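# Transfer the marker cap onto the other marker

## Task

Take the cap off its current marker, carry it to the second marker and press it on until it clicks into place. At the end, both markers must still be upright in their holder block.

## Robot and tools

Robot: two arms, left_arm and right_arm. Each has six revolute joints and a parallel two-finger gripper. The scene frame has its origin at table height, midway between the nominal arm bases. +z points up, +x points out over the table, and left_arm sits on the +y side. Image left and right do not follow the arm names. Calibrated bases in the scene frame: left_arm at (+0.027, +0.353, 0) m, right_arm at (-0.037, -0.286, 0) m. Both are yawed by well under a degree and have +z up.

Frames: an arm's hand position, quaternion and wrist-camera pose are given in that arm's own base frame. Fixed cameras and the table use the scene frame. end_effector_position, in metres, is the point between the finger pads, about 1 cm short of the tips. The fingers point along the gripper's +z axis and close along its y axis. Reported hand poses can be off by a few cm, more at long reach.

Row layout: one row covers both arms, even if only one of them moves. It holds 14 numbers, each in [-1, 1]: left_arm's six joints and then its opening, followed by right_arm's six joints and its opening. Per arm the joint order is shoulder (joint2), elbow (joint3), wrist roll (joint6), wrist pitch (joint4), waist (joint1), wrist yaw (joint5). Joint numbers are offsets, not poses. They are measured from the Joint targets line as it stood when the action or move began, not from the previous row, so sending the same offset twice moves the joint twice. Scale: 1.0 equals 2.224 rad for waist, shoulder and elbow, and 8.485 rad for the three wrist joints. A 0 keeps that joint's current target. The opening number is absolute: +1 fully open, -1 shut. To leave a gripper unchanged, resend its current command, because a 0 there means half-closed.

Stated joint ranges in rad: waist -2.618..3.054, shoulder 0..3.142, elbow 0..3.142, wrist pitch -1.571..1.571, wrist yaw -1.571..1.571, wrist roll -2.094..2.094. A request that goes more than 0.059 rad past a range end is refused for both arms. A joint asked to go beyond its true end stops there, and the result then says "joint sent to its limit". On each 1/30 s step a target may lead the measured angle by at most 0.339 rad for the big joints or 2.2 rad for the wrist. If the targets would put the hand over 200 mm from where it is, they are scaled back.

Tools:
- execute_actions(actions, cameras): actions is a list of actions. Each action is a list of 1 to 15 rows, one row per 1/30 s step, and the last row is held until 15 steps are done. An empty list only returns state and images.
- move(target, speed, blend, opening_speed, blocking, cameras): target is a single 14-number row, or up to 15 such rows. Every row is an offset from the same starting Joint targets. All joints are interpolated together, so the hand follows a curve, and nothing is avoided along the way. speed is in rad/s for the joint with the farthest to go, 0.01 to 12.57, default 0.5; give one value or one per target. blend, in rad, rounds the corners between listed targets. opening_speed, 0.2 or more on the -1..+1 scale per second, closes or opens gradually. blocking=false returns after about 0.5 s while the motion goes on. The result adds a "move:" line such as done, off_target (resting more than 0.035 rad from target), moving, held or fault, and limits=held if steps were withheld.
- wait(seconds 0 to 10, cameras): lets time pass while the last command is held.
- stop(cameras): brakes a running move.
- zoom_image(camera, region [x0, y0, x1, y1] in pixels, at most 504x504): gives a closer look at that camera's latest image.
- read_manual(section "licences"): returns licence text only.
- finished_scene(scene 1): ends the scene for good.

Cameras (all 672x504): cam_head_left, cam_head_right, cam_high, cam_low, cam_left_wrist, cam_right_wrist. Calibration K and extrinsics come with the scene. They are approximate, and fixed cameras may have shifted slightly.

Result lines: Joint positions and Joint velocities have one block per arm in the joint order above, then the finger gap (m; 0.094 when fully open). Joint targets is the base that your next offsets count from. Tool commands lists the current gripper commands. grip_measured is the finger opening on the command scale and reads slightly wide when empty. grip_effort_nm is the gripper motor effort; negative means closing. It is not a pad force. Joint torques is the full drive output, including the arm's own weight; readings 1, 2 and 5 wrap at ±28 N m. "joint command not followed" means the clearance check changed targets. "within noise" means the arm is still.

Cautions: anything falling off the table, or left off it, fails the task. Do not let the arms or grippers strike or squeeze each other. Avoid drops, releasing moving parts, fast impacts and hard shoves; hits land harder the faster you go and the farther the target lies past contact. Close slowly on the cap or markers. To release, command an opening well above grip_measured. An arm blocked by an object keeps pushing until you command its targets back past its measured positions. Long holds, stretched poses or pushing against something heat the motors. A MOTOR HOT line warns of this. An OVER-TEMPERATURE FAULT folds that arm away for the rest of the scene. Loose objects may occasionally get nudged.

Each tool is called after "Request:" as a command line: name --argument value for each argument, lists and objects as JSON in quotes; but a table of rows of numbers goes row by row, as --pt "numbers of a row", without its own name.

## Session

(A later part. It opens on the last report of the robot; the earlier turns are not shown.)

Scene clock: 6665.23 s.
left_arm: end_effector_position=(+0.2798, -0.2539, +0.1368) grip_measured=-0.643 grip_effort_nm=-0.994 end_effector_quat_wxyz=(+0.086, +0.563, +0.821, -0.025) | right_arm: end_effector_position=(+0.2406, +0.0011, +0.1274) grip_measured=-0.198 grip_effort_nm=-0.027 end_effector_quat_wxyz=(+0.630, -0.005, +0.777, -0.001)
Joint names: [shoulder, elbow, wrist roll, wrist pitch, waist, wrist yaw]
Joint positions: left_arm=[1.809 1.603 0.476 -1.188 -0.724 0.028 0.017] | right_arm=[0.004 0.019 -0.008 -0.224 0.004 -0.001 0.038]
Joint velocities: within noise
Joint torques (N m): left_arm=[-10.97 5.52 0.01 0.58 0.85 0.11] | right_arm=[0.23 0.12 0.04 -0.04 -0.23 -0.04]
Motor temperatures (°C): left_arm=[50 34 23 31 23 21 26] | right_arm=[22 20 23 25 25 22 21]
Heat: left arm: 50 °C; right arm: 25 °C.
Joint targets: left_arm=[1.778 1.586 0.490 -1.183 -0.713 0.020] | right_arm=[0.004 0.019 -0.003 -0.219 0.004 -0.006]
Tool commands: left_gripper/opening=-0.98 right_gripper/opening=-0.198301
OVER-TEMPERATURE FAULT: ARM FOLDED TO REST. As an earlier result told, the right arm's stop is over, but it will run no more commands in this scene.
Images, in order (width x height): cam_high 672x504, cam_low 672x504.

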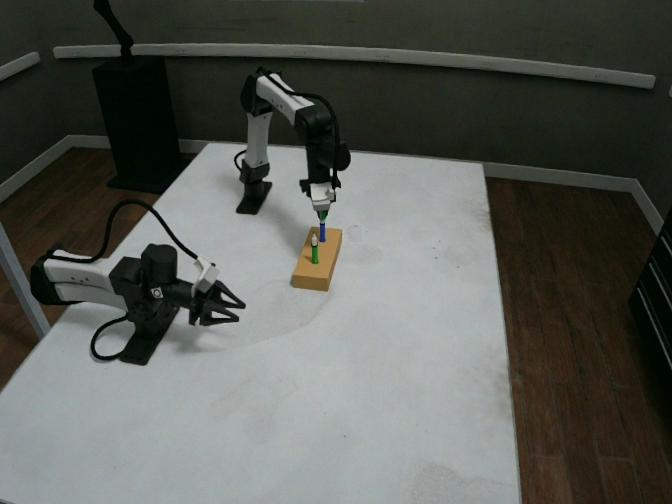

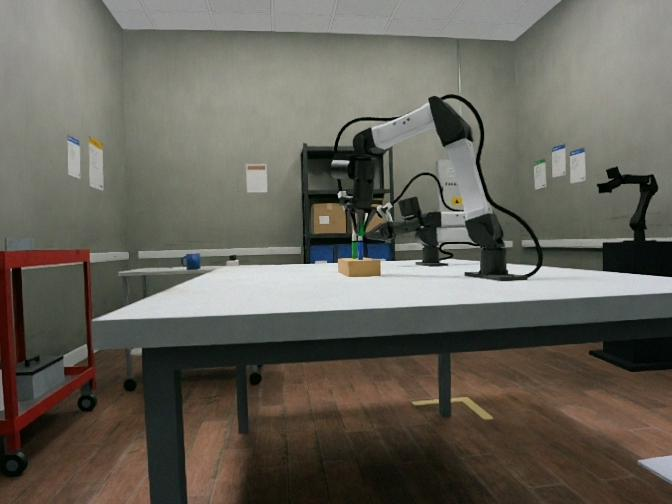

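Request:
move --target '[-0.0063, -0.0063, 0, -0.00566, 0.01034, 0, -0.98, 0, 0, 0, 0, 0, 0, -0.198]' --speed 0.06 --cameras '["cam_head_right"]'

Request:
zoom_image --camera "cam_head_right" --region '[270, 230, 370, 310]'

Scene clock: 6686.67 s.
left_arm: end_effector_position=(+0.2808, -0.2439, +0.1373) grip_measured=-0.643 grip_effort_nm=-0.994 end_effector_quat_wxyz=(+0.082, +0.554, +0.828, -0.025) | right_arm: end_effector_position=(+0.2406, +0.0011, +0.1274) grip_measured=-0.198 grip_effort_nm=-0.037 end_effector_quat_wxyz=(+0.630, -0.005, +0.777, -0.001)
Joint names: [shoulder, elbow, wrist roll, wrist pitch, waist, wrist yaw]
Joint positions: left_arm=[1.795 1.589 0.476 -1.197 -0.701 0.031 0.017] | right_arm=[0.004 0.019 -0.008 -0.224 0.004 -0.001 0.038]
Joint velocities: within noise
Joint torques (N m): left_arm=[-10.93 5.41 0.03 0.2 0.76 0.07] | right_arm=[0.18 0.13 0.06 -0.06 -0.14 -0.03]
Motor temperatures (°C): left_arm=[52 33 23 31 23 21 26] | right_arm=[22 20 23 25 25 22 21]
Heat: left arm: 52 °C; right arm: 25 °C.
Joint targets: left_arm=[1.764 1.572 0.490 -1.231 -0.690 0.020] | right_arm=[0.004 0.019 -0.003 -0.219 0.004 -0.006]
Tool commands: left_gripper/opening=-0.98 right_gripper/opening=-0.198301
OVER-TEMPERATURE FAULT: ARM FOLDED TO REST. As an earlier result told, the right arm's stop is over, but it will run no more commands in this scene. The right arm ran none of this call's commands.
move: fault (right_arm)
Images, in order (width x height): cam_head_right 672x504.

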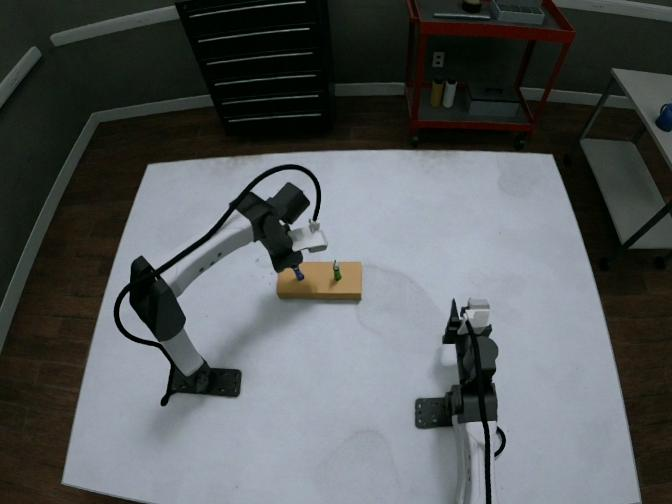

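Scaled by 5.040 from the camera's 672x504 image, which has a finer 960x720 frame.

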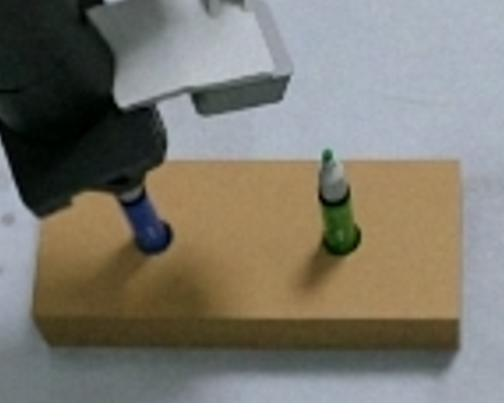

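Request:
move --pt "0.02068 0.02068 0 0 -0.00764 0 -0.98 0 0 0 0 0 0 -0.198" --pt "0.03714 0.04272 0 -0.00236 -0.01529 0 -0.98 0 0 0 0 0 0 -0.198" --pt "0.04024 0.08323 0 -0.01162 -0.01529 0 -0.98 0 0 0 0 0 0 -0.198" --speed 0.05 --cameras '["cam_low"]'

Request:
zoom_image --camera "cam_low" --region '[334, 200, 390, 280]'

Scene clock: 6714.43 s.
left_arm: end_effector_position=(+0.2813, -0.2504, +0.1583) grip_measured=-0.643 grip_effort_nm=-0.999 end_effector_quat_wxyz=(+0.073, +0.561, +0.824, -0.019) | right_arm: end_effector_position=(+0.2406, +0.0011, +0.1274) grip_measured=-0.198 grip_effort_nm=-0.022 end_effector_quat_wxyz=(+0.630, -0.005, +0.777, -0.001)
Joint names: [shoulder, elbow, wrist roll, wrist pitch, waist, wrist yaw]
Joint positions: left_arm=[1.838 1.73 0.476 -1.312 -0.718 0.021 0.017] | right_arm=[0.004 0.019 -0.008 -0.224 0.004 -0.001 0.038]
Joint velocities: within noise
Joint torques (N m): left_arm=[-7.35 9.62 0.06 0.3 -0.49 0.05] | right_arm=[0.21 0.14 0.05 -0.04 -0.21 0]
Motor temperatures (°C): left_arm=[51 33 23 29 23 21 26] | right_arm=[22 20 23 25 25 22 21]
Heat: left arm: 51 °C; right arm: 25 °C.
Joint targets: left_arm=[1.854 1.757 0.490 -1.330 -0.724 0.020] | right_arm=[0.004 0.019 -0.003 -0.219 0.004 -0.006]
Tool commands: left_gripper/opening=-0.98 right_gripper/opening=-0.198301
OVER-TEMPERATURE FAULT: ARM FOLDED TO REST. As an earlier result told, the right arm's stop is over, but it will run no more commands in this scene. The right arm ran none of this call's commands.
move: fault (right_arm)
Images, in order (width x height): cam_low 672x504.

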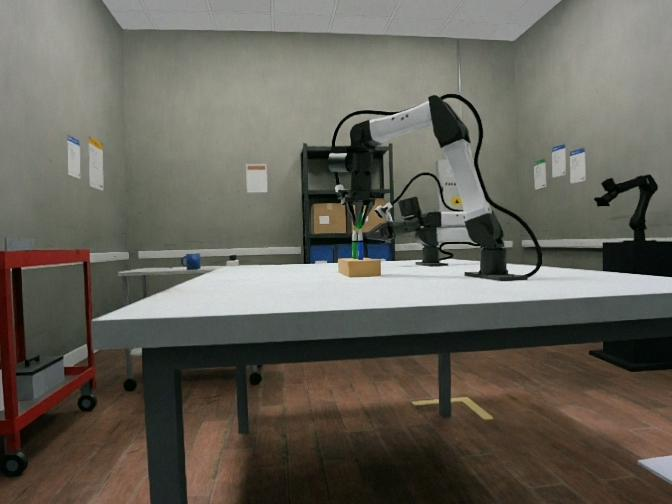

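Scaled by 6.300 from the camera's 672x504 image, which has a finer 960x720 frame.

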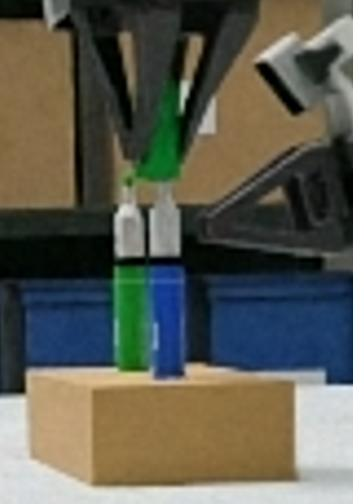

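Request:
move --target '[0.0065, 0.0454, 0, -0.01016, 0, 0, -0.98, 0, 0, 0, 0, 0, 0, -0.198]' --speed 0.08 --cameras '["cam_left_wrist", "cam_low"]'

Request:
zoom_image --camera "cam_low" --region '[334, 200, 390, 280]'

Scene clock: 6720.73 s.
left_arm: end_effector_position=(+0.2814, -0.2505, +0.1790) grip_measured=-0.643 grip_effort_nm=-0.994 end_effector_quat_wxyz=(+0.074, +0.561, +0.824, -0.019) | right_arm: end_effector_position=(+0.2406, +0.0011, +0.1274) grip_measured=-0.198 grip_effort_nm=-0.027 end_effector_quat_wxyz=(+0.630, -0.005, +0.777, -0.001)
Joint names: [shoulder, elbow, wrist roll, wrist pitch, waist, wrist yaw]
Joint positions: left_arm=[1.852 1.831 0.476 -1.398 -0.718 0.021 0.017] | right_arm=[0.004 0.019 -0.008 -0.224 0.004 -0.001 0.038]
Joint velocities: within noise
Joint torques (N m): left_arm=[-7.47 9.59 0.06 0.33 -0.66 0.08] | right_arm=[0.09 0.12 0.04 -0.05 -0.18 -0.02]
Motor temperatures (°C): left_arm=[50 34 23 29 23 21 26] | right_arm=[22 20 23 25 25 22 21]
Heat: left arm: 50 °C; right arm: 25 °C.
Joint targets: left_arm=[1.868 1.858 0.490 -1.416 -0.724 0.020] | right_arm=[0.004 0.019 -0.003 -0.219 0.004 -0.006]
Tool commands: left_gripper/opening=-0.98 right_gripper/opening=-0.198301
OVER-TEMPERATURE FAULT: ARM FOLDED TO REST. As an earlier result told, the right arm's stop is over, but it will run no more commands in this scene. The right arm ran none of this call's commands.
move: fault (right_arm)
camera_calibration:
cam_left_wrist: T_world_to_cam=[[-0.939053, -0.341851, -0.0362912, 0.183442], [-0.335695, 0.889116, 0.311097, 0.296964], [-0.0740818, 0.30432, -0.949685, 0.35366], [0, 0, 0, 1]] pos_world=[0.298151, -0.308951, 0.250138]
Images, in order (width x height): cam_low 672x504, cam_left_wrist 672x504.

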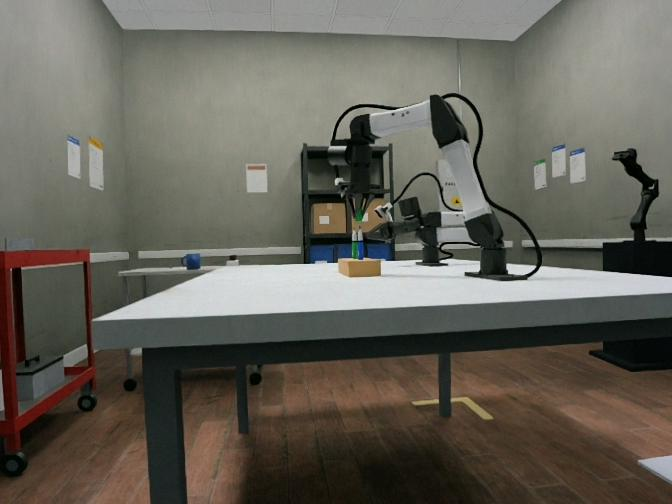

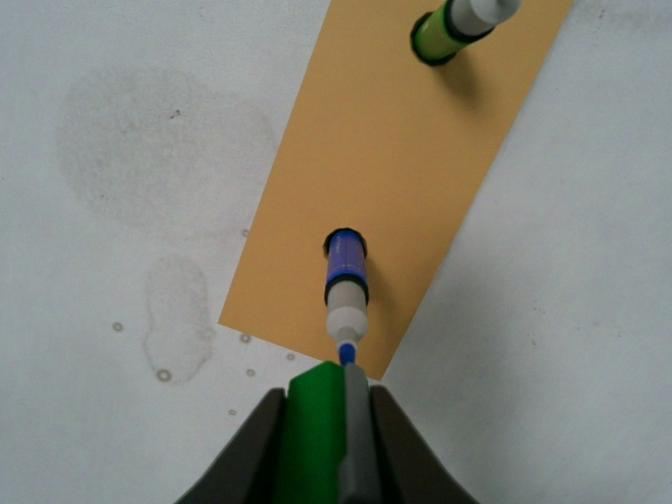

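Scaled by 6.300 from the camera's 672x504 image, which has a finer 960x720 frame.

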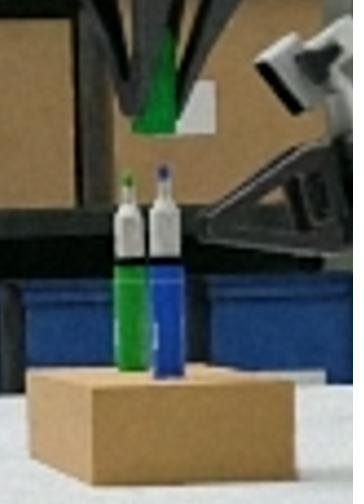

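Request:
zoom_image --camera "cam_left_wrist" --region '[380, 0, 540, 100]'

Scaled by 3.150 from the camera's 672x504 image, which has a finer 960x720 frame.

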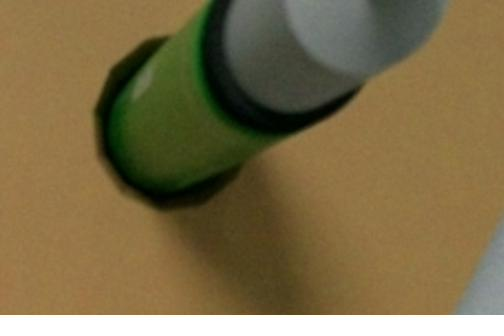

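Request:
move --target '[0.13867, 0.19119, 0, -0.01348, -0.07666, 0, -0.98, 0, 0, 0, 0, 0, 0, -0.198]' --speed 0.15 --cameras '["cam_left_wrist", "cam_low"]'

Request:
zoom_image --camera "cam_low" --region '[334, 200, 390, 280]'

Scene clock: 6803.00 s.
left_arm: end_effector_position=(+0.2758, -0.3466, +0.1737) grip_measured=-0.643 grip_effort_nm=-0.994 end_effector_quat_wxyz=(+0.074, +0.630, +0.772, -0.026) | right_arm: end_effector_position=(+0.2406, +0.0011, +0.1274) grip_measured=-0.198 grip_effort_nm=-0.022 end_effector_quat_wxyz=(+0.630, -0.005, +0.777, -0.001)
Joint names: [shoulder, elbow, wrist roll, wrist pitch, waist, wrist yaw]
Joint positions: left_arm=[2.159 2.256 0.476 -1.511 -0.891 0.021 0.017] | right_arm=[0.004 0.019 -0.008 -0.224 0.004 -0.001 0.038]
Joint velocities: within noise
Joint torques (N m): left_arm=[-9.46 9.37 0.02 0.31 -0.46 0.07] | right_arm=[0.16 0.17 0.07 -0.05 -0.25 -0.03]
Motor temperatures (°C): left_arm=[47 39 23 27 23 21 27] | right_arm=[22 20 23 25 25 22 21]
Heat: left arm: 47 °C; right arm: 25 °C.
Joint targets: left_arm=[2.177 2.283 0.490 -1.530 -0.895 0.020] | right_arm=[0.004 0.019 -0.003 -0.219 0.004 -0.006]
Tool commands: left_gripper/opening=-0.98 right_gripper/opening=-0.198301
OVER-TEMPERATURE FAULT: ARM FOLDED TO REST. As an earlier result told, the right arm's stop is over, but it will run no more commands in this scene. The right arm ran none of this call's commands.
move: fault (right_arm)
camera_calibration:
cam_left_wrist: T_world_to_cam=[[-0.983742, -0.175437, -0.0383954, 0.215454], [-0.17868, 0.934637, 0.307452, 0.355284], [-0.0180527, 0.309314, -0.950789, 0.363903], [0, 0, 0, 1]] pos_world=[0.282002, -0.406823, 0.245035]
Images, in order (width x height): cam_low 672x504, cam_left_wrist 672x504.

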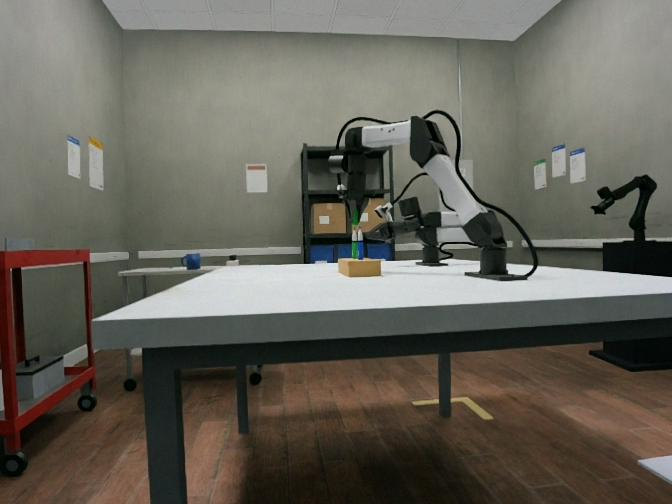

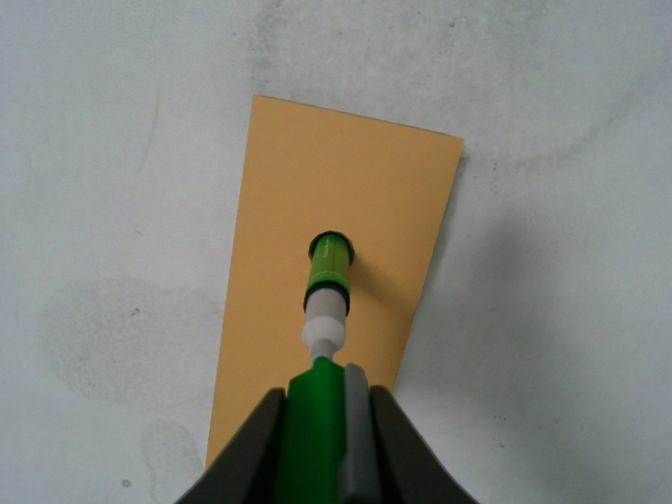

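Scaled by 6.300 from the camera's 672x504 image, which has a finer 960x720 frame.

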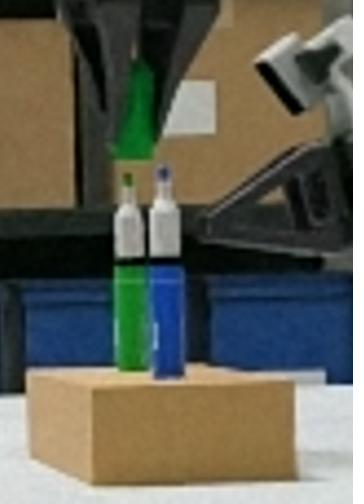

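Request:
wait --seconds 0 --cameras '["cam_head_right", "cam_low"]'

Request:
zoom_image --camera "cam_head_right" --region '[305, 235, 365, 285]'

Request:
zoom_image --camera "cam_low" --region '[340, 215, 375, 250]'

Scene clock: 6826.07 s.
left_arm: end_effector_position=(+0.2756, -0.3464, +0.1737) grip_measured=-0.643 grip_effort_nm=-0.999 end_effector_quat_wxyz=(+0.074, +0.630, +0.772, -0.026) | right_arm: end_effector_position=(+0.2406, +0.0011, +0.1274) grip_measured=-0.198 grip_effort_nm=-0.027 end_effector_quat_wxyz=(+0.630, -0.005, +0.777, -0.001)
Joint names: [shoulder, elbow, wrist roll, wrist pitch, waist, wrist yaw]
Joint positions: left_arm=[2.159 2.257 0.476 -1.513 -0.891 0.021 0.017] | right_arm=[0.004 0.019 -0.008 -0.224 0.004 -0.001 0.038]
Joint velocities: within noise
Joint torques (N m): left_arm=[-9.44 9.16 0.02 0.34 -0.38 0.03] | right_arm=[0.17 0.1 0.03 -0.05 -0.05 -0.02]
Motor temperatures (°C): left_arm=[48 39 23 27 23 21 27] | right_arm=[22 20 23 25 25 22 21]
Heat: left arm: 48 °C; right arm: 25 °C.
Joint targets: left_arm=[2.177 2.284 0.490 -1.530 -0.895 0.020] | right_arm=[0.004 0.019 -0.003 -0.219 0.004 -0.006]
Tool commands: left_gripper/opening=-0.98 right_gripper/opening=-0.198301
OVER-TEMPERATURE FAULT: ARM FOLDED TO REST. As an earlier result told, the right arm's stop is over, but it will run no more commands in this scene.
Images, in order (width x height): cam_head_right 672x504, cam_low 672x504.

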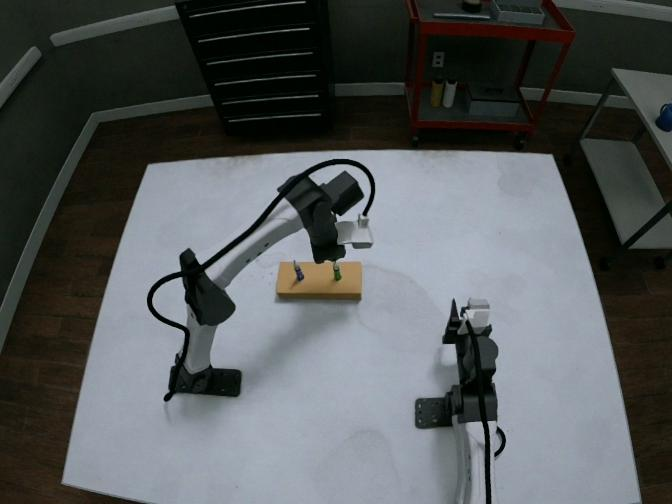

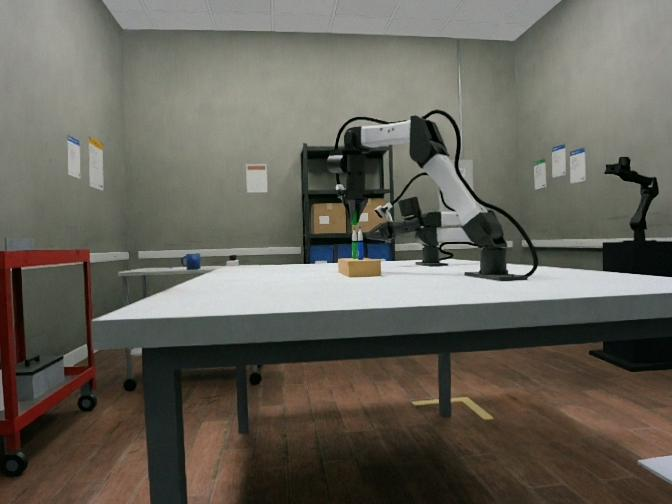

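Scaled by 8.400 from the camera's 672x504 image, which has a finer 960x720 frame.

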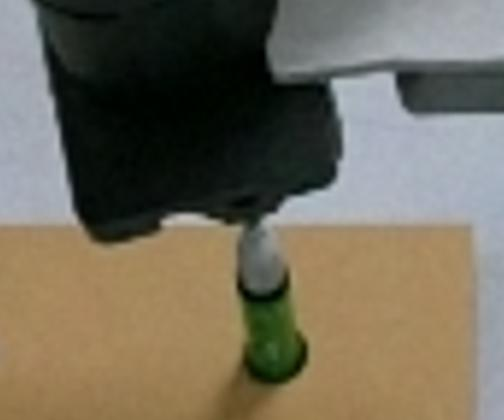

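Scaled by 14.400 from the camera's 672x504 image, which has a finer 960x720 frame.

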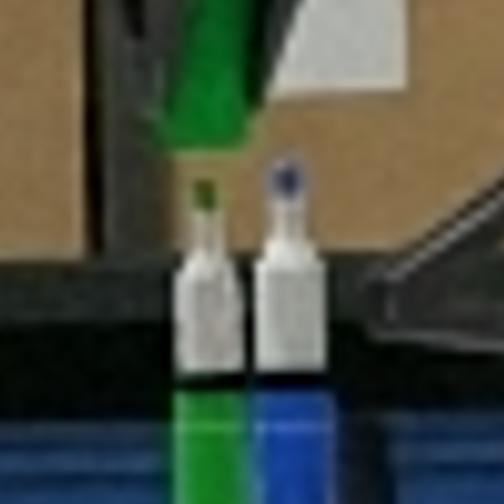

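Request:
zoom_image --camera "cam_low" --region '[343, 212, 367, 236]'

Scaled by 21.000 from the camera's 672x504 image, which has a finer 960x720 frame.

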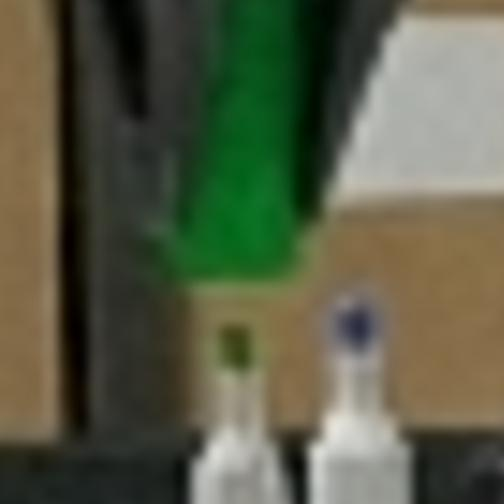

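Request:
wait --seconds 0 --cameras '["cam_low", "cam_left_wrist"]'

Request:
zoom_image --camera "cam_low" --region '[340, 215, 375, 250]'

Request:
zoom_image --camera "cam_left_wrist" --region '[270, 220, 400, 420]'

Scene clock: 6858.90 s.
left_arm: end_effector_position=(+0.2756, -0.3464, +0.1737) grip_measured=-0.643 grip_effort_nm=-0.989 end_effector_quat_wxyz=(+0.074, +0.630, +0.772, -0.026) | right_arm: end_effector_position=(+0.2406, +0.0011, +0.1274) grip_measured=-0.198 grip_effort_nm=-0.017 end_effector_quat_wxyz=(+0.630, -0.005, +0.777, -0.001)
Joint names: [shoulder, elbow, wrist roll, wrist pitch, waist, wrist yaw]
Joint positions: left_arm=[2.159 2.257 0.476 -1.513 -0.891 0.021 0.017] | right_arm=[0.004 0.019 -0.008 -0.224 0.004 -0.001 0.038]
Joint velocities: within noise
Joint torques (N m): left_arm=[-9.42 9.44 0.01 0.32 -0.46 0.11] | right_arm=[0.16 0.12 0.06 -0.04 -0.13 -0.03]
Motor temperatures (°C): left_arm=[49 38 23 27 23 21 27] | right_arm=[22 20 23 25 25 22 21]
Heat: left arm: 49 °C; right arm: 25 °C.
Joint targets: left_arm=[2.177 2.284 0.490 -1.530 -0.895 0.020] | right_arm=[0.004 0.019 -0.003 -0.219 0.004 -0.006]
Tool commands: left_gripper/opening=-0.98 right_gripper/opening=-0.198301
OVER-TEMPERATURE FAULT: ARM FOLDED TO REST. As an earlier result told, the right arm's stop is over, but it will run no more commands in this scene.
camera_calibration:
cam_left_wrist: T_world_to_cam=[[-0.983766, -0.175422, -0.0378422, 0.21525], [-0.178476, 0.934352, 0.308437, 0.354758], [-0.0187489, 0.310184, -0.950492, 0.364349], [0, 0, 0, 1]] pos_world=[0.281903, -0.406724, 0.245035]
Images, in order (width x height): cam_low 672x504, cam_left_wrist 672x504.

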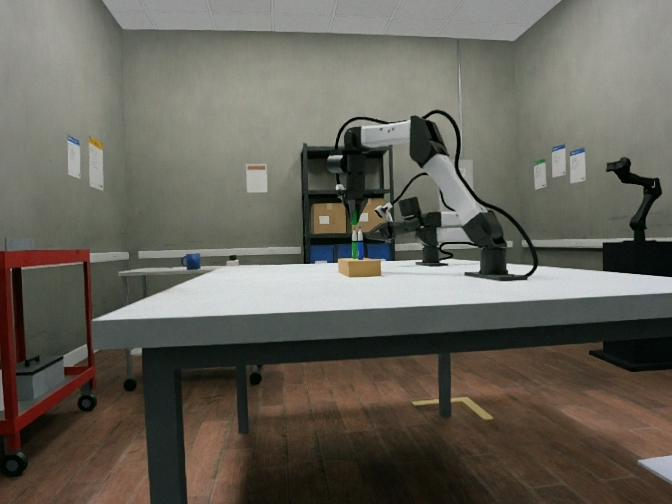

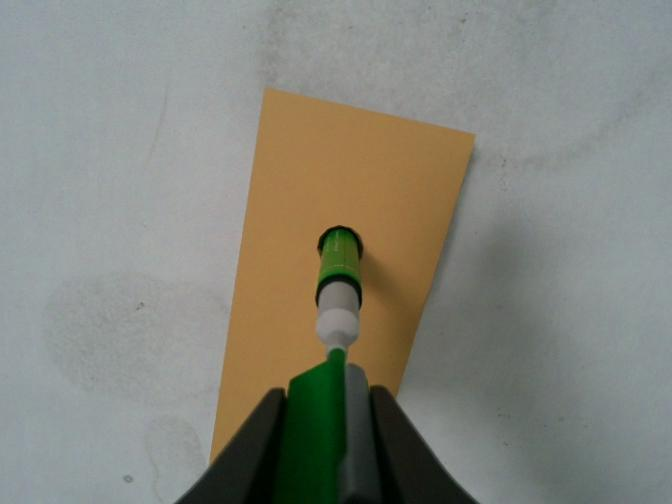

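Scaled by 14.400 from the camera's 672x504 image, which has a finer 960x720 frame.

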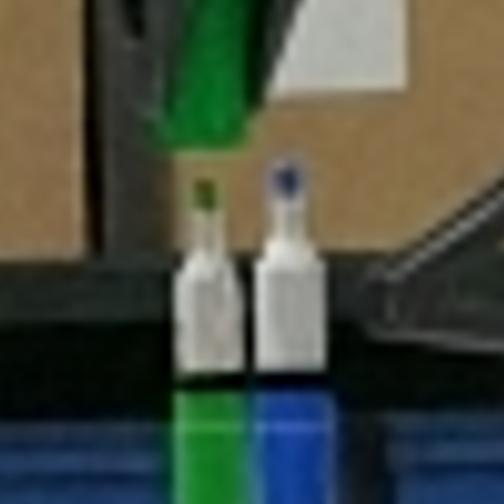

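Scaled by 2.520 from the camera's 672x504 image, which has a finer 960x720 frame.

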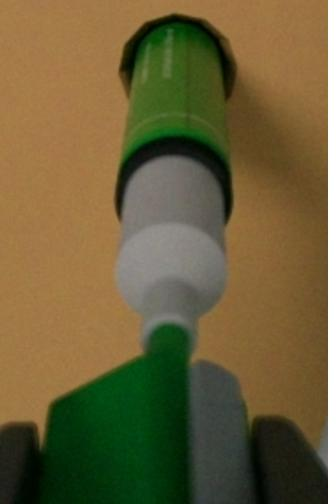

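Request:
move --pt "-0.02203 -0.01888 0 0.00436 0 0 -0.98 0 0 0 0 0 0 -0.198" --pt "-0.02608 -0.04159 0 0.00872 0 0 -0.98 0 0 0 0 0 0 -0.198" --speed 0.05 --cameras '[]'

Request:
wait --seconds 1 --cameras '["cam_left_wrist"]'

Scene clock: 6912.80 s.
left_arm: end_effector_position=(+0.2746, -0.3452, +0.1633) grip_measured=-0.643 grip_effort_nm=-0.989 end_effector_quat_wxyz=(+0.066, +0.630, +0.773, -0.024) | right_arm: end_effector_position=(+0.2406, +0.0011, +0.1274) grip_measured=-0.198 grip_effort_nm=-0.022 end_effector_quat_wxyz=(+0.630, -0.005, +0.777, -0.001)
Joint names: [shoulder, elbow, wrist roll, wrist pitch, waist, wrist yaw]
Joint positions: left_arm=[2.154 2.206 0.476 -1.484 -0.891 0.021 0.017] | right_arm=[0.004 0.019 -0.008 -0.224 0.004 -0.001 0.038]
Joint velocities: within noise
Joint torques (N m): left_arm=[-13.79 5.3 0.04 0.74 -0.44 0.03] | right_arm=[0.09 0.16 0.05 -0.05 -0.09 -0.01]
Motor temperatures (°C): left_arm=[51 39 23 26 23 21 28] | right_arm=[22 20 23 25 25 22 21]
Heat: left arm: 51 °C; right arm: 25 °C.
Joint targets: left_arm=[2.118 2.191 0.490 -1.456 -0.895 0.020] | right_arm=[0.004 0.019 -0.003 -0.219 0.004 -0.006]
Tool commands: left_gripper/opening=-0.98 right_gripper/opening=-0.198301
OVER-TEMPERATURE FAULT: ARM FOLDED TO REST. As an earlier result told, the right arm's stop is over, but it will run no more commands in this scene. The right arm ran none of this call's commands.
move: fault (right_arm)
No camera images: "cameras" was empty.

Scene clock: 6913.80 s.
left_arm: end_effector_position=(+0.2749, -0.3455, +0.1633) grip_measured=-0.643 grip_effort_nm=-0.989 end_effector_quat_wxyz=(+0.067, +0.630, +0.773, -0.025) | right_arm: end_effector_position=(+0.2406, +0.0011, +0.1274) grip_measured=-0.198 grip_effort_nm=-0.022 end_effector_quat_wxyz=(+0.630, -0.005, +0.777, -0.001)
Joint names: [shoulder, elbow, wrist roll, wrist pitch, waist, wrist yaw]
Joint positions: left_arm=[2.154 2.206 0.476 -1.482 -0.891 0.021 0.017] | right_arm=[0.004 0.019 -0.008 -0.224 0.004 -0.001 0.038]
Joint velocities: within noise
Joint torques (N m): left_arm=[-13.87 5.29 0.03 0.73 -0.31 0.07] | right_arm=[0.2 0.13 0.06 -0.04 -0.09 -0.03]
Motor temperatures (°C): left_arm=[52 38 23 26 23 21 28] | right_arm=[22 20 23 25 25 22 21]
Heat: left arm: 52 °C; right arm: 25 °C.
Joint targets: left_arm=[2.118 2.191 0.490 -1.456 -0.895 0.020] | right_arm=[0.004 0.019 -0.003 -0.219 0.004 -0.006]
Tool commands: left_gripper/opening=-0.98 right_gripper/opening=-0.198301
OVER-TEMPERATURE FAULT: ARM FOLDED TO REST. As an earlier result told, the right arm's stop is over, but it will run no more commands in this scene.
wait: 1.00 s; at rest by 0.17 s
camera_calibration:
cam_left_wrist: T_world_to_cam=[[-0.984075, -0.17502, -0.0310521, 0.213436], [-0.175673, 0.930955, 0.320097, 0.353085], [-0.0271152, 0.320455, -0.946876, 0.359434], [0, 0, 0, 1]] pos_world=[0.28181, -0.406533, 0.233946]
Images, in order (width x height): cam_left_wrist 672x504.

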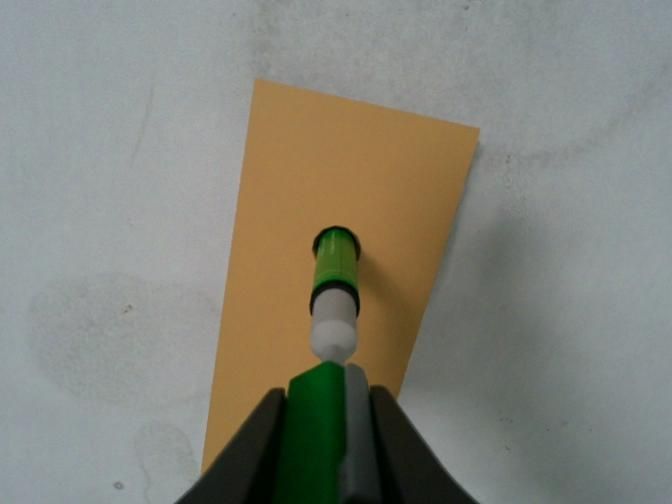

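Request:
move --target '[-0.01124, -0.04294, 0, 0.00943, 0, 0, -0.98, 0, 0, 0, 0, 0, 0, -0.198]' --speed 0.05 --cameras '["cam_low", "cam_left_wrist"]'

Request:
zoom_image --camera "cam_low" --region '[340, 215, 375, 250]'

Scene clock: 6925.43 s.
left_arm: end_effector_position=(+0.2753, -0.3460, +0.1518) grip_measured=-0.643 grip_effort_nm=-0.994 end_effector_quat_wxyz=(+0.073, +0.630, +0.773, -0.026) | right_arm: end_effector_position=(+0.2406, +0.0011, +0.1274) grip_measured=-0.198 grip_effort_nm=-0.022 end_effector_quat_wxyz=(+0.630, -0.005, +0.777, -0.001)
Joint names: [shoulder, elbow, wrist roll, wrist pitch, waist, wrist yaw]
Joint positions: left_arm=[2.124 2.111 0.476 -1.404 -0.891 0.021 0.017] | right_arm=[0.004 0.019 -0.008 -0.224 0.004 -0.001 0.038]
Joint velocities: within noise
Joint torques (N m): left_arm=[-13.45 5.34 0.02 0.75 -0.31 0.07] | right_arm=[0.16 0.1 0.05 -0.06 -0.12 -0.05]
Motor temperatures (°C): left_arm=[56 37 23 26 23 21 28] | right_arm=[22 20 23 25 25 22 21]
Heat: left arm: 56 °C; right arm: 25 °C.
Joint targets: left_arm=[2.093 2.095 0.490 -1.376 -0.895 0.020] | right_arm=[0.004 0.019 -0.003 -0.219 0.004 -0.006]
Tool commands: left_gripper/opening=-0.98 right_gripper/opening=-0.198301
OVER-TEMPERATURE FAULT: ARM FOLDED TO REST. As an earlier result told, the right arm's stop is over, but it will run no more commands in this scene. The right arm ran none of this call's commands.
move: fault (right_arm)
camera_calibration:
cam_left_wrist: T_world_to_cam=[[-0.983815, -0.175371, -0.03678, 0.214069], [-0.178062, 0.933863, 0.310151, 0.360563], [-0.0200439, 0.31168, -0.949976, 0.344106], [0, 0, 0, 1]] pos_world=[0.281704, -0.406426, 0.222937]
Images, in order (width x height): cam_low 672x504, cam_left_wrist 672x504.

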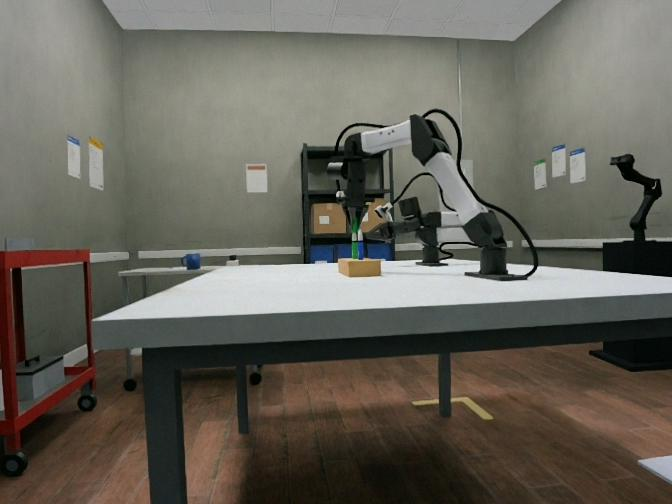

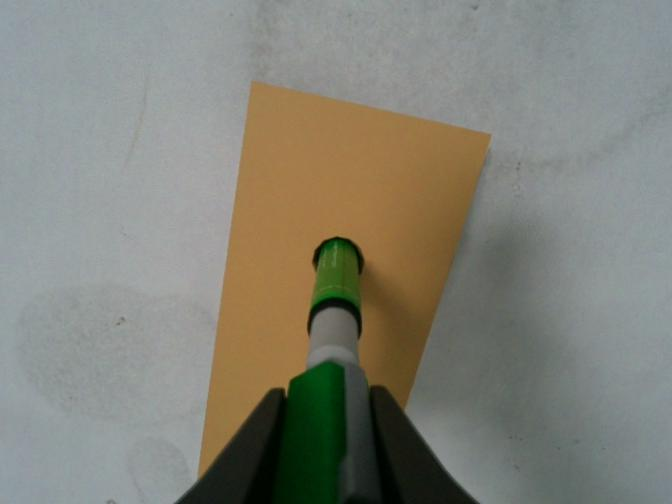

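Scaled by 14.400 from the camera's 672x504 image, which has a finer 960x720 frame.

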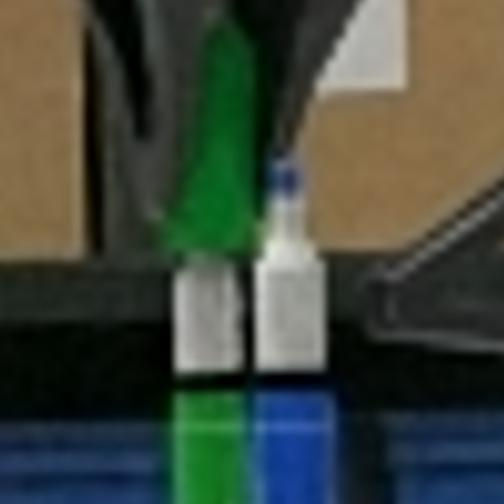

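Request:
move --pt "-0.0036 -0.03305 0 0.00727 0 0 -0.98 0 0 0 0 0 0 -0.198" --pt "-0.00742 -0.06169 0 0.01375 0 0 -0.98 0 0 0 0 0 0 -0.198" --speed 0.05 --cameras '["cam_low"]'

Request:
zoom_image --camera "cam_low" --region '[335, 220, 377, 262]'

Scene clock: 6936.53 s.
left_arm: end_effector_position=(+0.2776, -0.3489, +0.1327) grip_measured=-0.643 grip_effort_nm=-0.999 end_effector_quat_wxyz=(+0.086, +0.630, +0.772, -0.029) | right_arm: end_effector_position=(+0.2406, +0.0011, +0.1274) grip_measured=-0.198 grip_effort_nm=-0.027 end_effector_quat_wxyz=(+0.630, -0.005, +0.777, -0.001)
Joint names: [shoulder, elbow, wrist roll, wrist pitch, waist, wrist yaw]
Joint positions: left_arm=[2.093 1.982 0.476 -1.28 -0.891 0.021 0.017] | right_arm=[0.004 0.019 -0.008 -0.224 0.004 -0.001 0.038]
Joint velocities: within noise
Joint torques (N m): left_arm=[-12.12 4.67 0.05 0.73 -0.44 0.03] | right_arm=[0.23 0.17 0.06 -0.05 -0.09 -0.04]
Motor temperatures (°C): left_arm=[56 36 23 26 23 21 28] | right_arm=[22 20 23 25 25 22 21]
Heat: left arm: 56 °C; right arm: 25 °C.
Joint targets: left_arm=[2.077 1.958 0.490 -1.260 -0.895 0.020] | right_arm=[0.004 0.019 -0.003 -0.219 0.004 -0.006]
Tool commands: left_gripper/opening=-0.98 right_gripper/opening=-0.198301
OVER-TEMPERATURE FAULT: ARM FOLDED TO REST. As an earlier result told, the right arm's stop is over, but it will run no more commands in this scene. The right arm ran none of this call's commands.
move: fault (right_arm)
Images, in order (width x height): cam_low 672x504.

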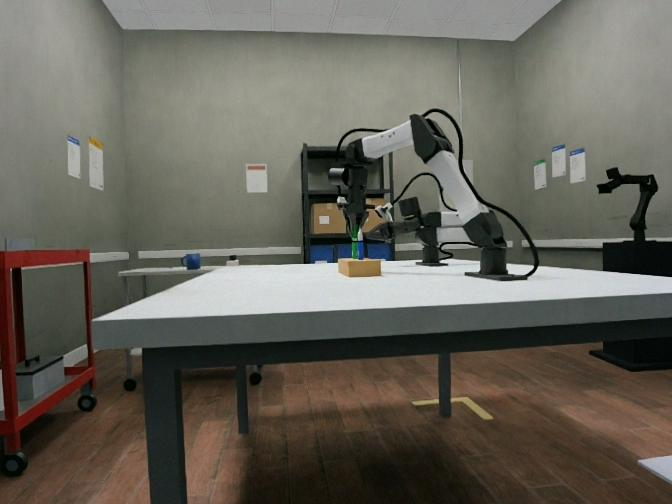

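Scaled by 12.000 from the camera's 672x504 image, which has a finer 960x720 frame.

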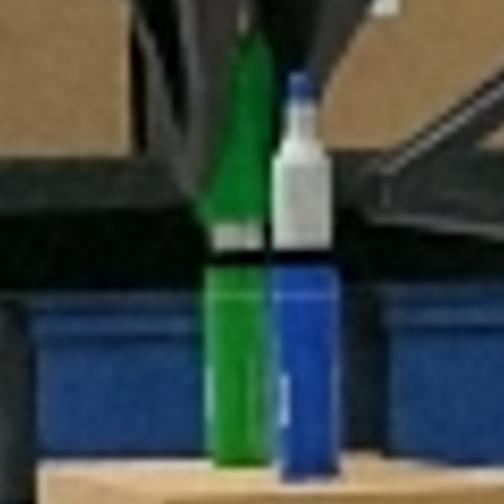

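Request:
move --pt "0.0483 -0.0211 0 -0.00684 0 0 -0.98 0 0 0 0 0 0 -0.198" --speed 0.06 --cameras '["cam_low"]'

Request:
zoom_image --camera "cam_low" --region '[335, 220, 377, 262]'

Scene clock: 6975.10 s.
left_arm: end_effector_position=(+0.2741, -0.3475, +0.1228) grip_measured=-0.643 grip_effort_nm=-0.999 end_effector_quat_wxyz=(+0.072, +0.630, +0.772, -0.031) | right_arm: end_effector_position=(+0.2406, +0.0011, +0.1274) grip_measured=-0.198 grip_effort_nm=-0.022 end_effector_quat_wxyz=(+0.630, -0.005, +0.777, -0.001)
Joint names: [shoulder, elbow, wrist roll, wrist pitch, waist, wrist yaw]
Joint positions: left_arm=[2.103 1.961 0.476 -1.275 -0.891 0.031 0.017] | right_arm=[0.004 0.019 -0.008 -0.224 0.004 -0.001 0.038]
Joint velocities: within noise
Joint torques (N m): left_arm=[-4.16 2.22 0.05 0.15 -0.44 0.07] | right_arm=[0.16 0.08 0.05 -0.04 -0.24 -0.03]
Motor temperatures (°C): left_arm=[64 34 23 27 23 21 28] | right_arm=[22 20 23 25 25 22 21]
Heat: left arm: 64 °C; right arm: 25 °C.
Joint targets: left_arm=[2.184 1.911 0.490 -1.318 -0.895 0.020] | right_arm=[0.004 0.019 -0.003 -0.219 0.004 -0.006]
Tool commands: left_gripper/opening=-0.98 right_gripper/opening=-0.198301
OVER-TEMPERATURE FAULT: ARM FOLDED TO REST. As an earlier result told, the right arm's stop is over, but it will run no more commands in this scene. The right arm ran none of this call's commands.
move: fault (right_arm), off_target (left_arm); left_arm: the shoulder is farthest, 0.081 rad from its target
Images, in order (width x height): cam_low 672x504.

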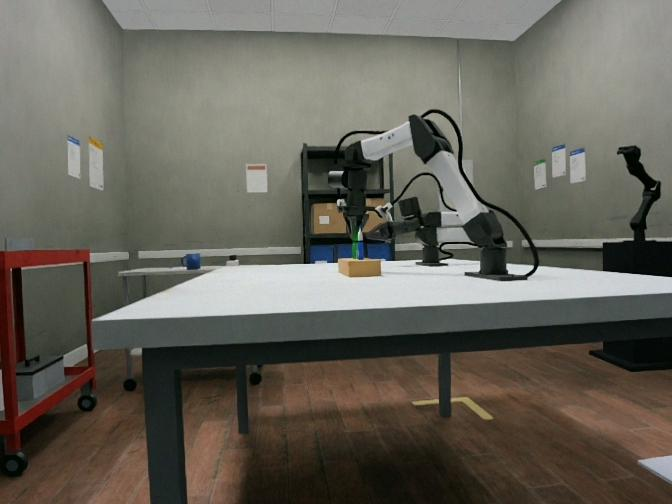

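Scaled by 12.000 from the camera's 672x504 image, which has a finer 960x720 frame.

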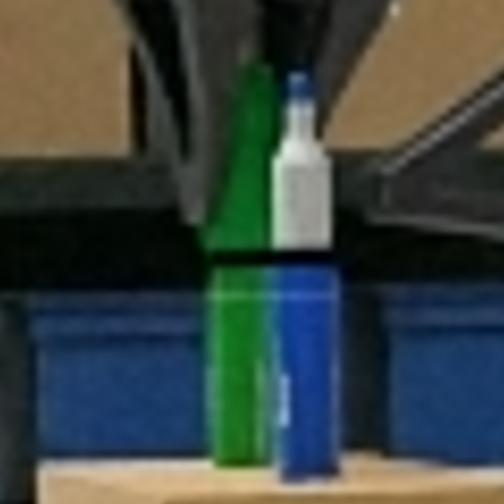

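Request:
move --target '[0.0463, -0.0279, 0, -0.0080, 0, 0, -0.98, 0, 0, 0, 0, 0, 0, -0.198]' --speed 0.08 --cameras '["cam_low"]'

Request:
zoom_image --camera "cam_low" --region '[335, 220, 377, 262]'

Scene clock: 6984.70 s.
left_arm: end_effector_position=(+0.2726, -0.3460, +0.1102) grip_measured=-0.643 grip_effort_nm=-0.989 end_effector_quat_wxyz=(+0.055, +0.631, +0.773, -0.028) | right_arm: end_effector_position=(+0.2406, +0.0011, +0.1274) grip_measured=-0.198 grip_effort_nm=-0.022 end_effector_quat_wxyz=(+0.630, -0.005, +0.777, -0.001)
Joint names: [shoulder, elbow, wrist roll, wrist pitch, waist, wrist yaw]
Joint positions: left_arm=[2.128 1.954 0.476 -1.278 -0.891 0.033 0.017] | right_arm=[0.004 0.019 -0.008 -0.224 0.004 -0.001 0.038]
Joint velocities: within noise
Joint torques (N m): left_arm=[2.06 -3.14 -0.02 -0.36 -0.28 0.03] | right_arm=[0.25 0.08 0.05 -0.03 -0.23 -0.03]
Motor temperatures (°C): left_arm=[58 33 23 26 23 21 28] | right_arm=[22 20 23 25 25 22 21]
Heat: left arm: 58 °C; right arm: 25 °C.
Joint targets: left_arm=[2.287 1.849 0.490 -1.385 -0.895 0.020] | right_arm=[0.004 0.019 -0.003 -0.219 0.004 -0.006]
Tool commands: left_gripper/opening=-0.98 right_gripper/opening=-0.198301
OVER-TEMPERATURE FAULT: ARM FOLDED TO REST. As an earlier result told, the right arm's stop is over, but it will run no more commands in this scene. The right arm ran none of this call's commands.
move: fault (right_arm), off_target (left_arm); left_arm: the shoulder is farthest, 0.159 rad from its target
Images, in order (width x height): cam_low 672x504.

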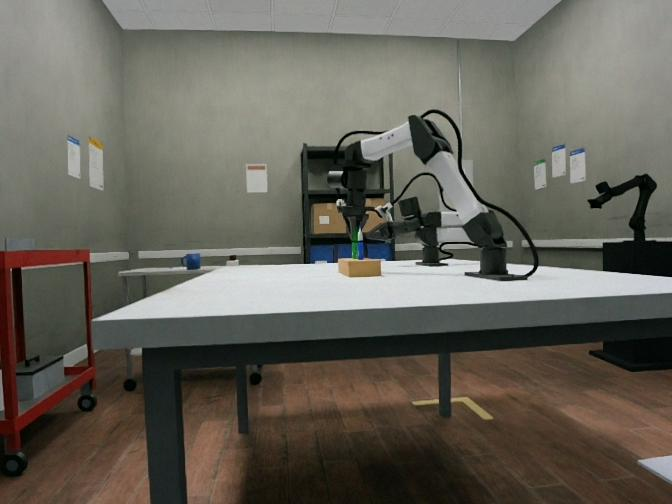

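Scaled by 12.000 from the camera's 672x504 image, which has a finer 960x720 frame.

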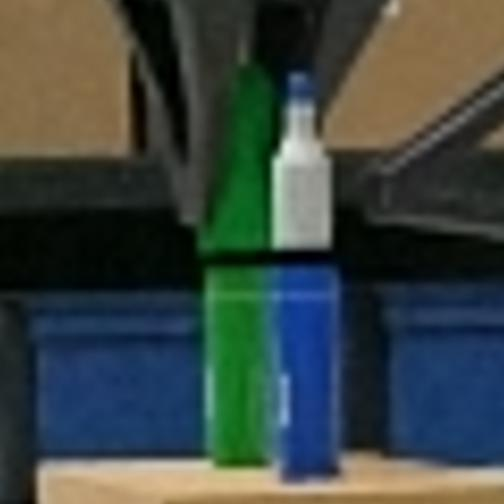

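Request:
move --pt "-0.07397 0.06879 0 0.00943 0 0 -0.98 0 0 0 0 0 0 -0.198" --pt "-0.07104 0.09128 0 0.00424 0 0 -0.98 0 0 0 0 0 0 -0.198" --speed '[0.1, 0.05]' --cameras '["cam_low"]'

Request:
zoom_image --camera "cam_low" --region '[335, 220, 377, 262]'

Scene clock: 7002.70 s.
left_arm: end_effector_position=(+0.2760, -0.3473, +0.1336) grip_measured=-0.643 grip_effort_nm=-0.989 end_effector_quat_wxyz=(+0.072, +0.630, +0.773, -0.026) | right_arm: end_effector_position=(+0.2406, +0.0011, +0.1274) grip_measured=-0.198 grip_effort_nm=-0.027 end_effector_quat_wxyz=(+0.630, -0.005, +0.777, -0.001)
Joint names: [shoulder, elbow, wrist roll, wrist pitch, waist, wrist yaw]
Joint positions: left_arm=[2.116 2.025 0.476 -1.327 -0.891 0.022 0.017] | right_arm=[0.004 0.019 -0.008 -0.224 0.004 -0.001 0.038]
Joint velocities: within noise
Joint torques (N m): left_arm=[-9.68 9.77 0.06 0.25 -0.42 0.04] | right_arm=[0.24 0.08 0.06 -0.05 -0.23 -0.01]
Motor temperatures (°C): left_arm=[51 33 23 26 23 21 28] | right_arm=[22 20 23 25 25 22 21]
Heat: left arm: 51 °C; right arm: 25 °C.
Joint targets: left_arm=[2.129 2.052 0.490 -1.349 -0.895 0.020] | right_arm=[0.004 0.019 -0.003 -0.219 0.004 -0.006]
Tool commands: left_gripper/opening=-0.98 right_gripper/opening=-0.198301
OVER-TEMPERATURE FAULT: ARM FOLDED TO REST. As an earlier result told, the right arm's stop is over, but it will run no more commands in this scene. The right arm ran none of this call's commands.
move: fault (right_arm)
Images, in order (width x height): cam_low 672x504.

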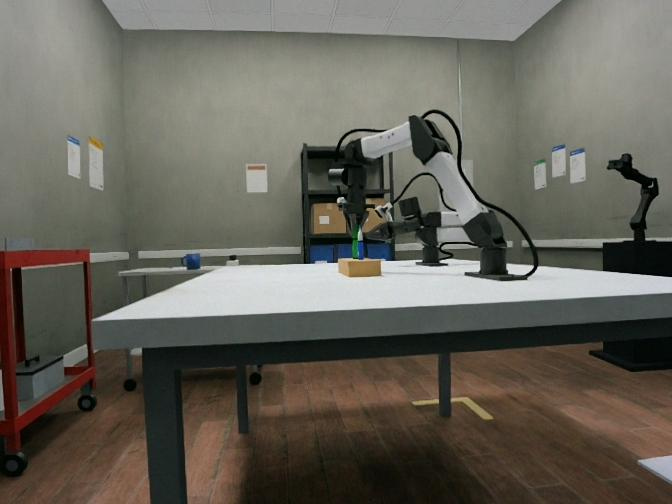

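Scaled by 12.000 from the camera's 672x504 image, which has a finer 960x720 frame.

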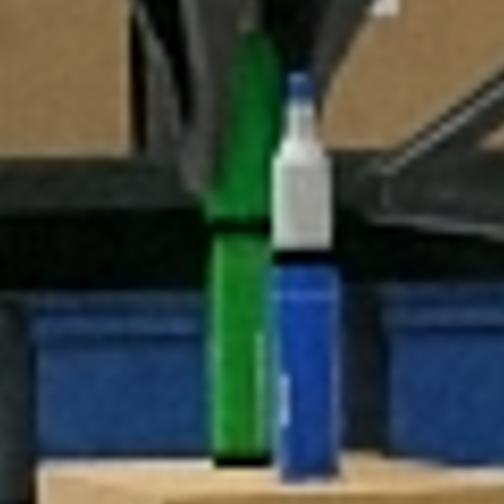

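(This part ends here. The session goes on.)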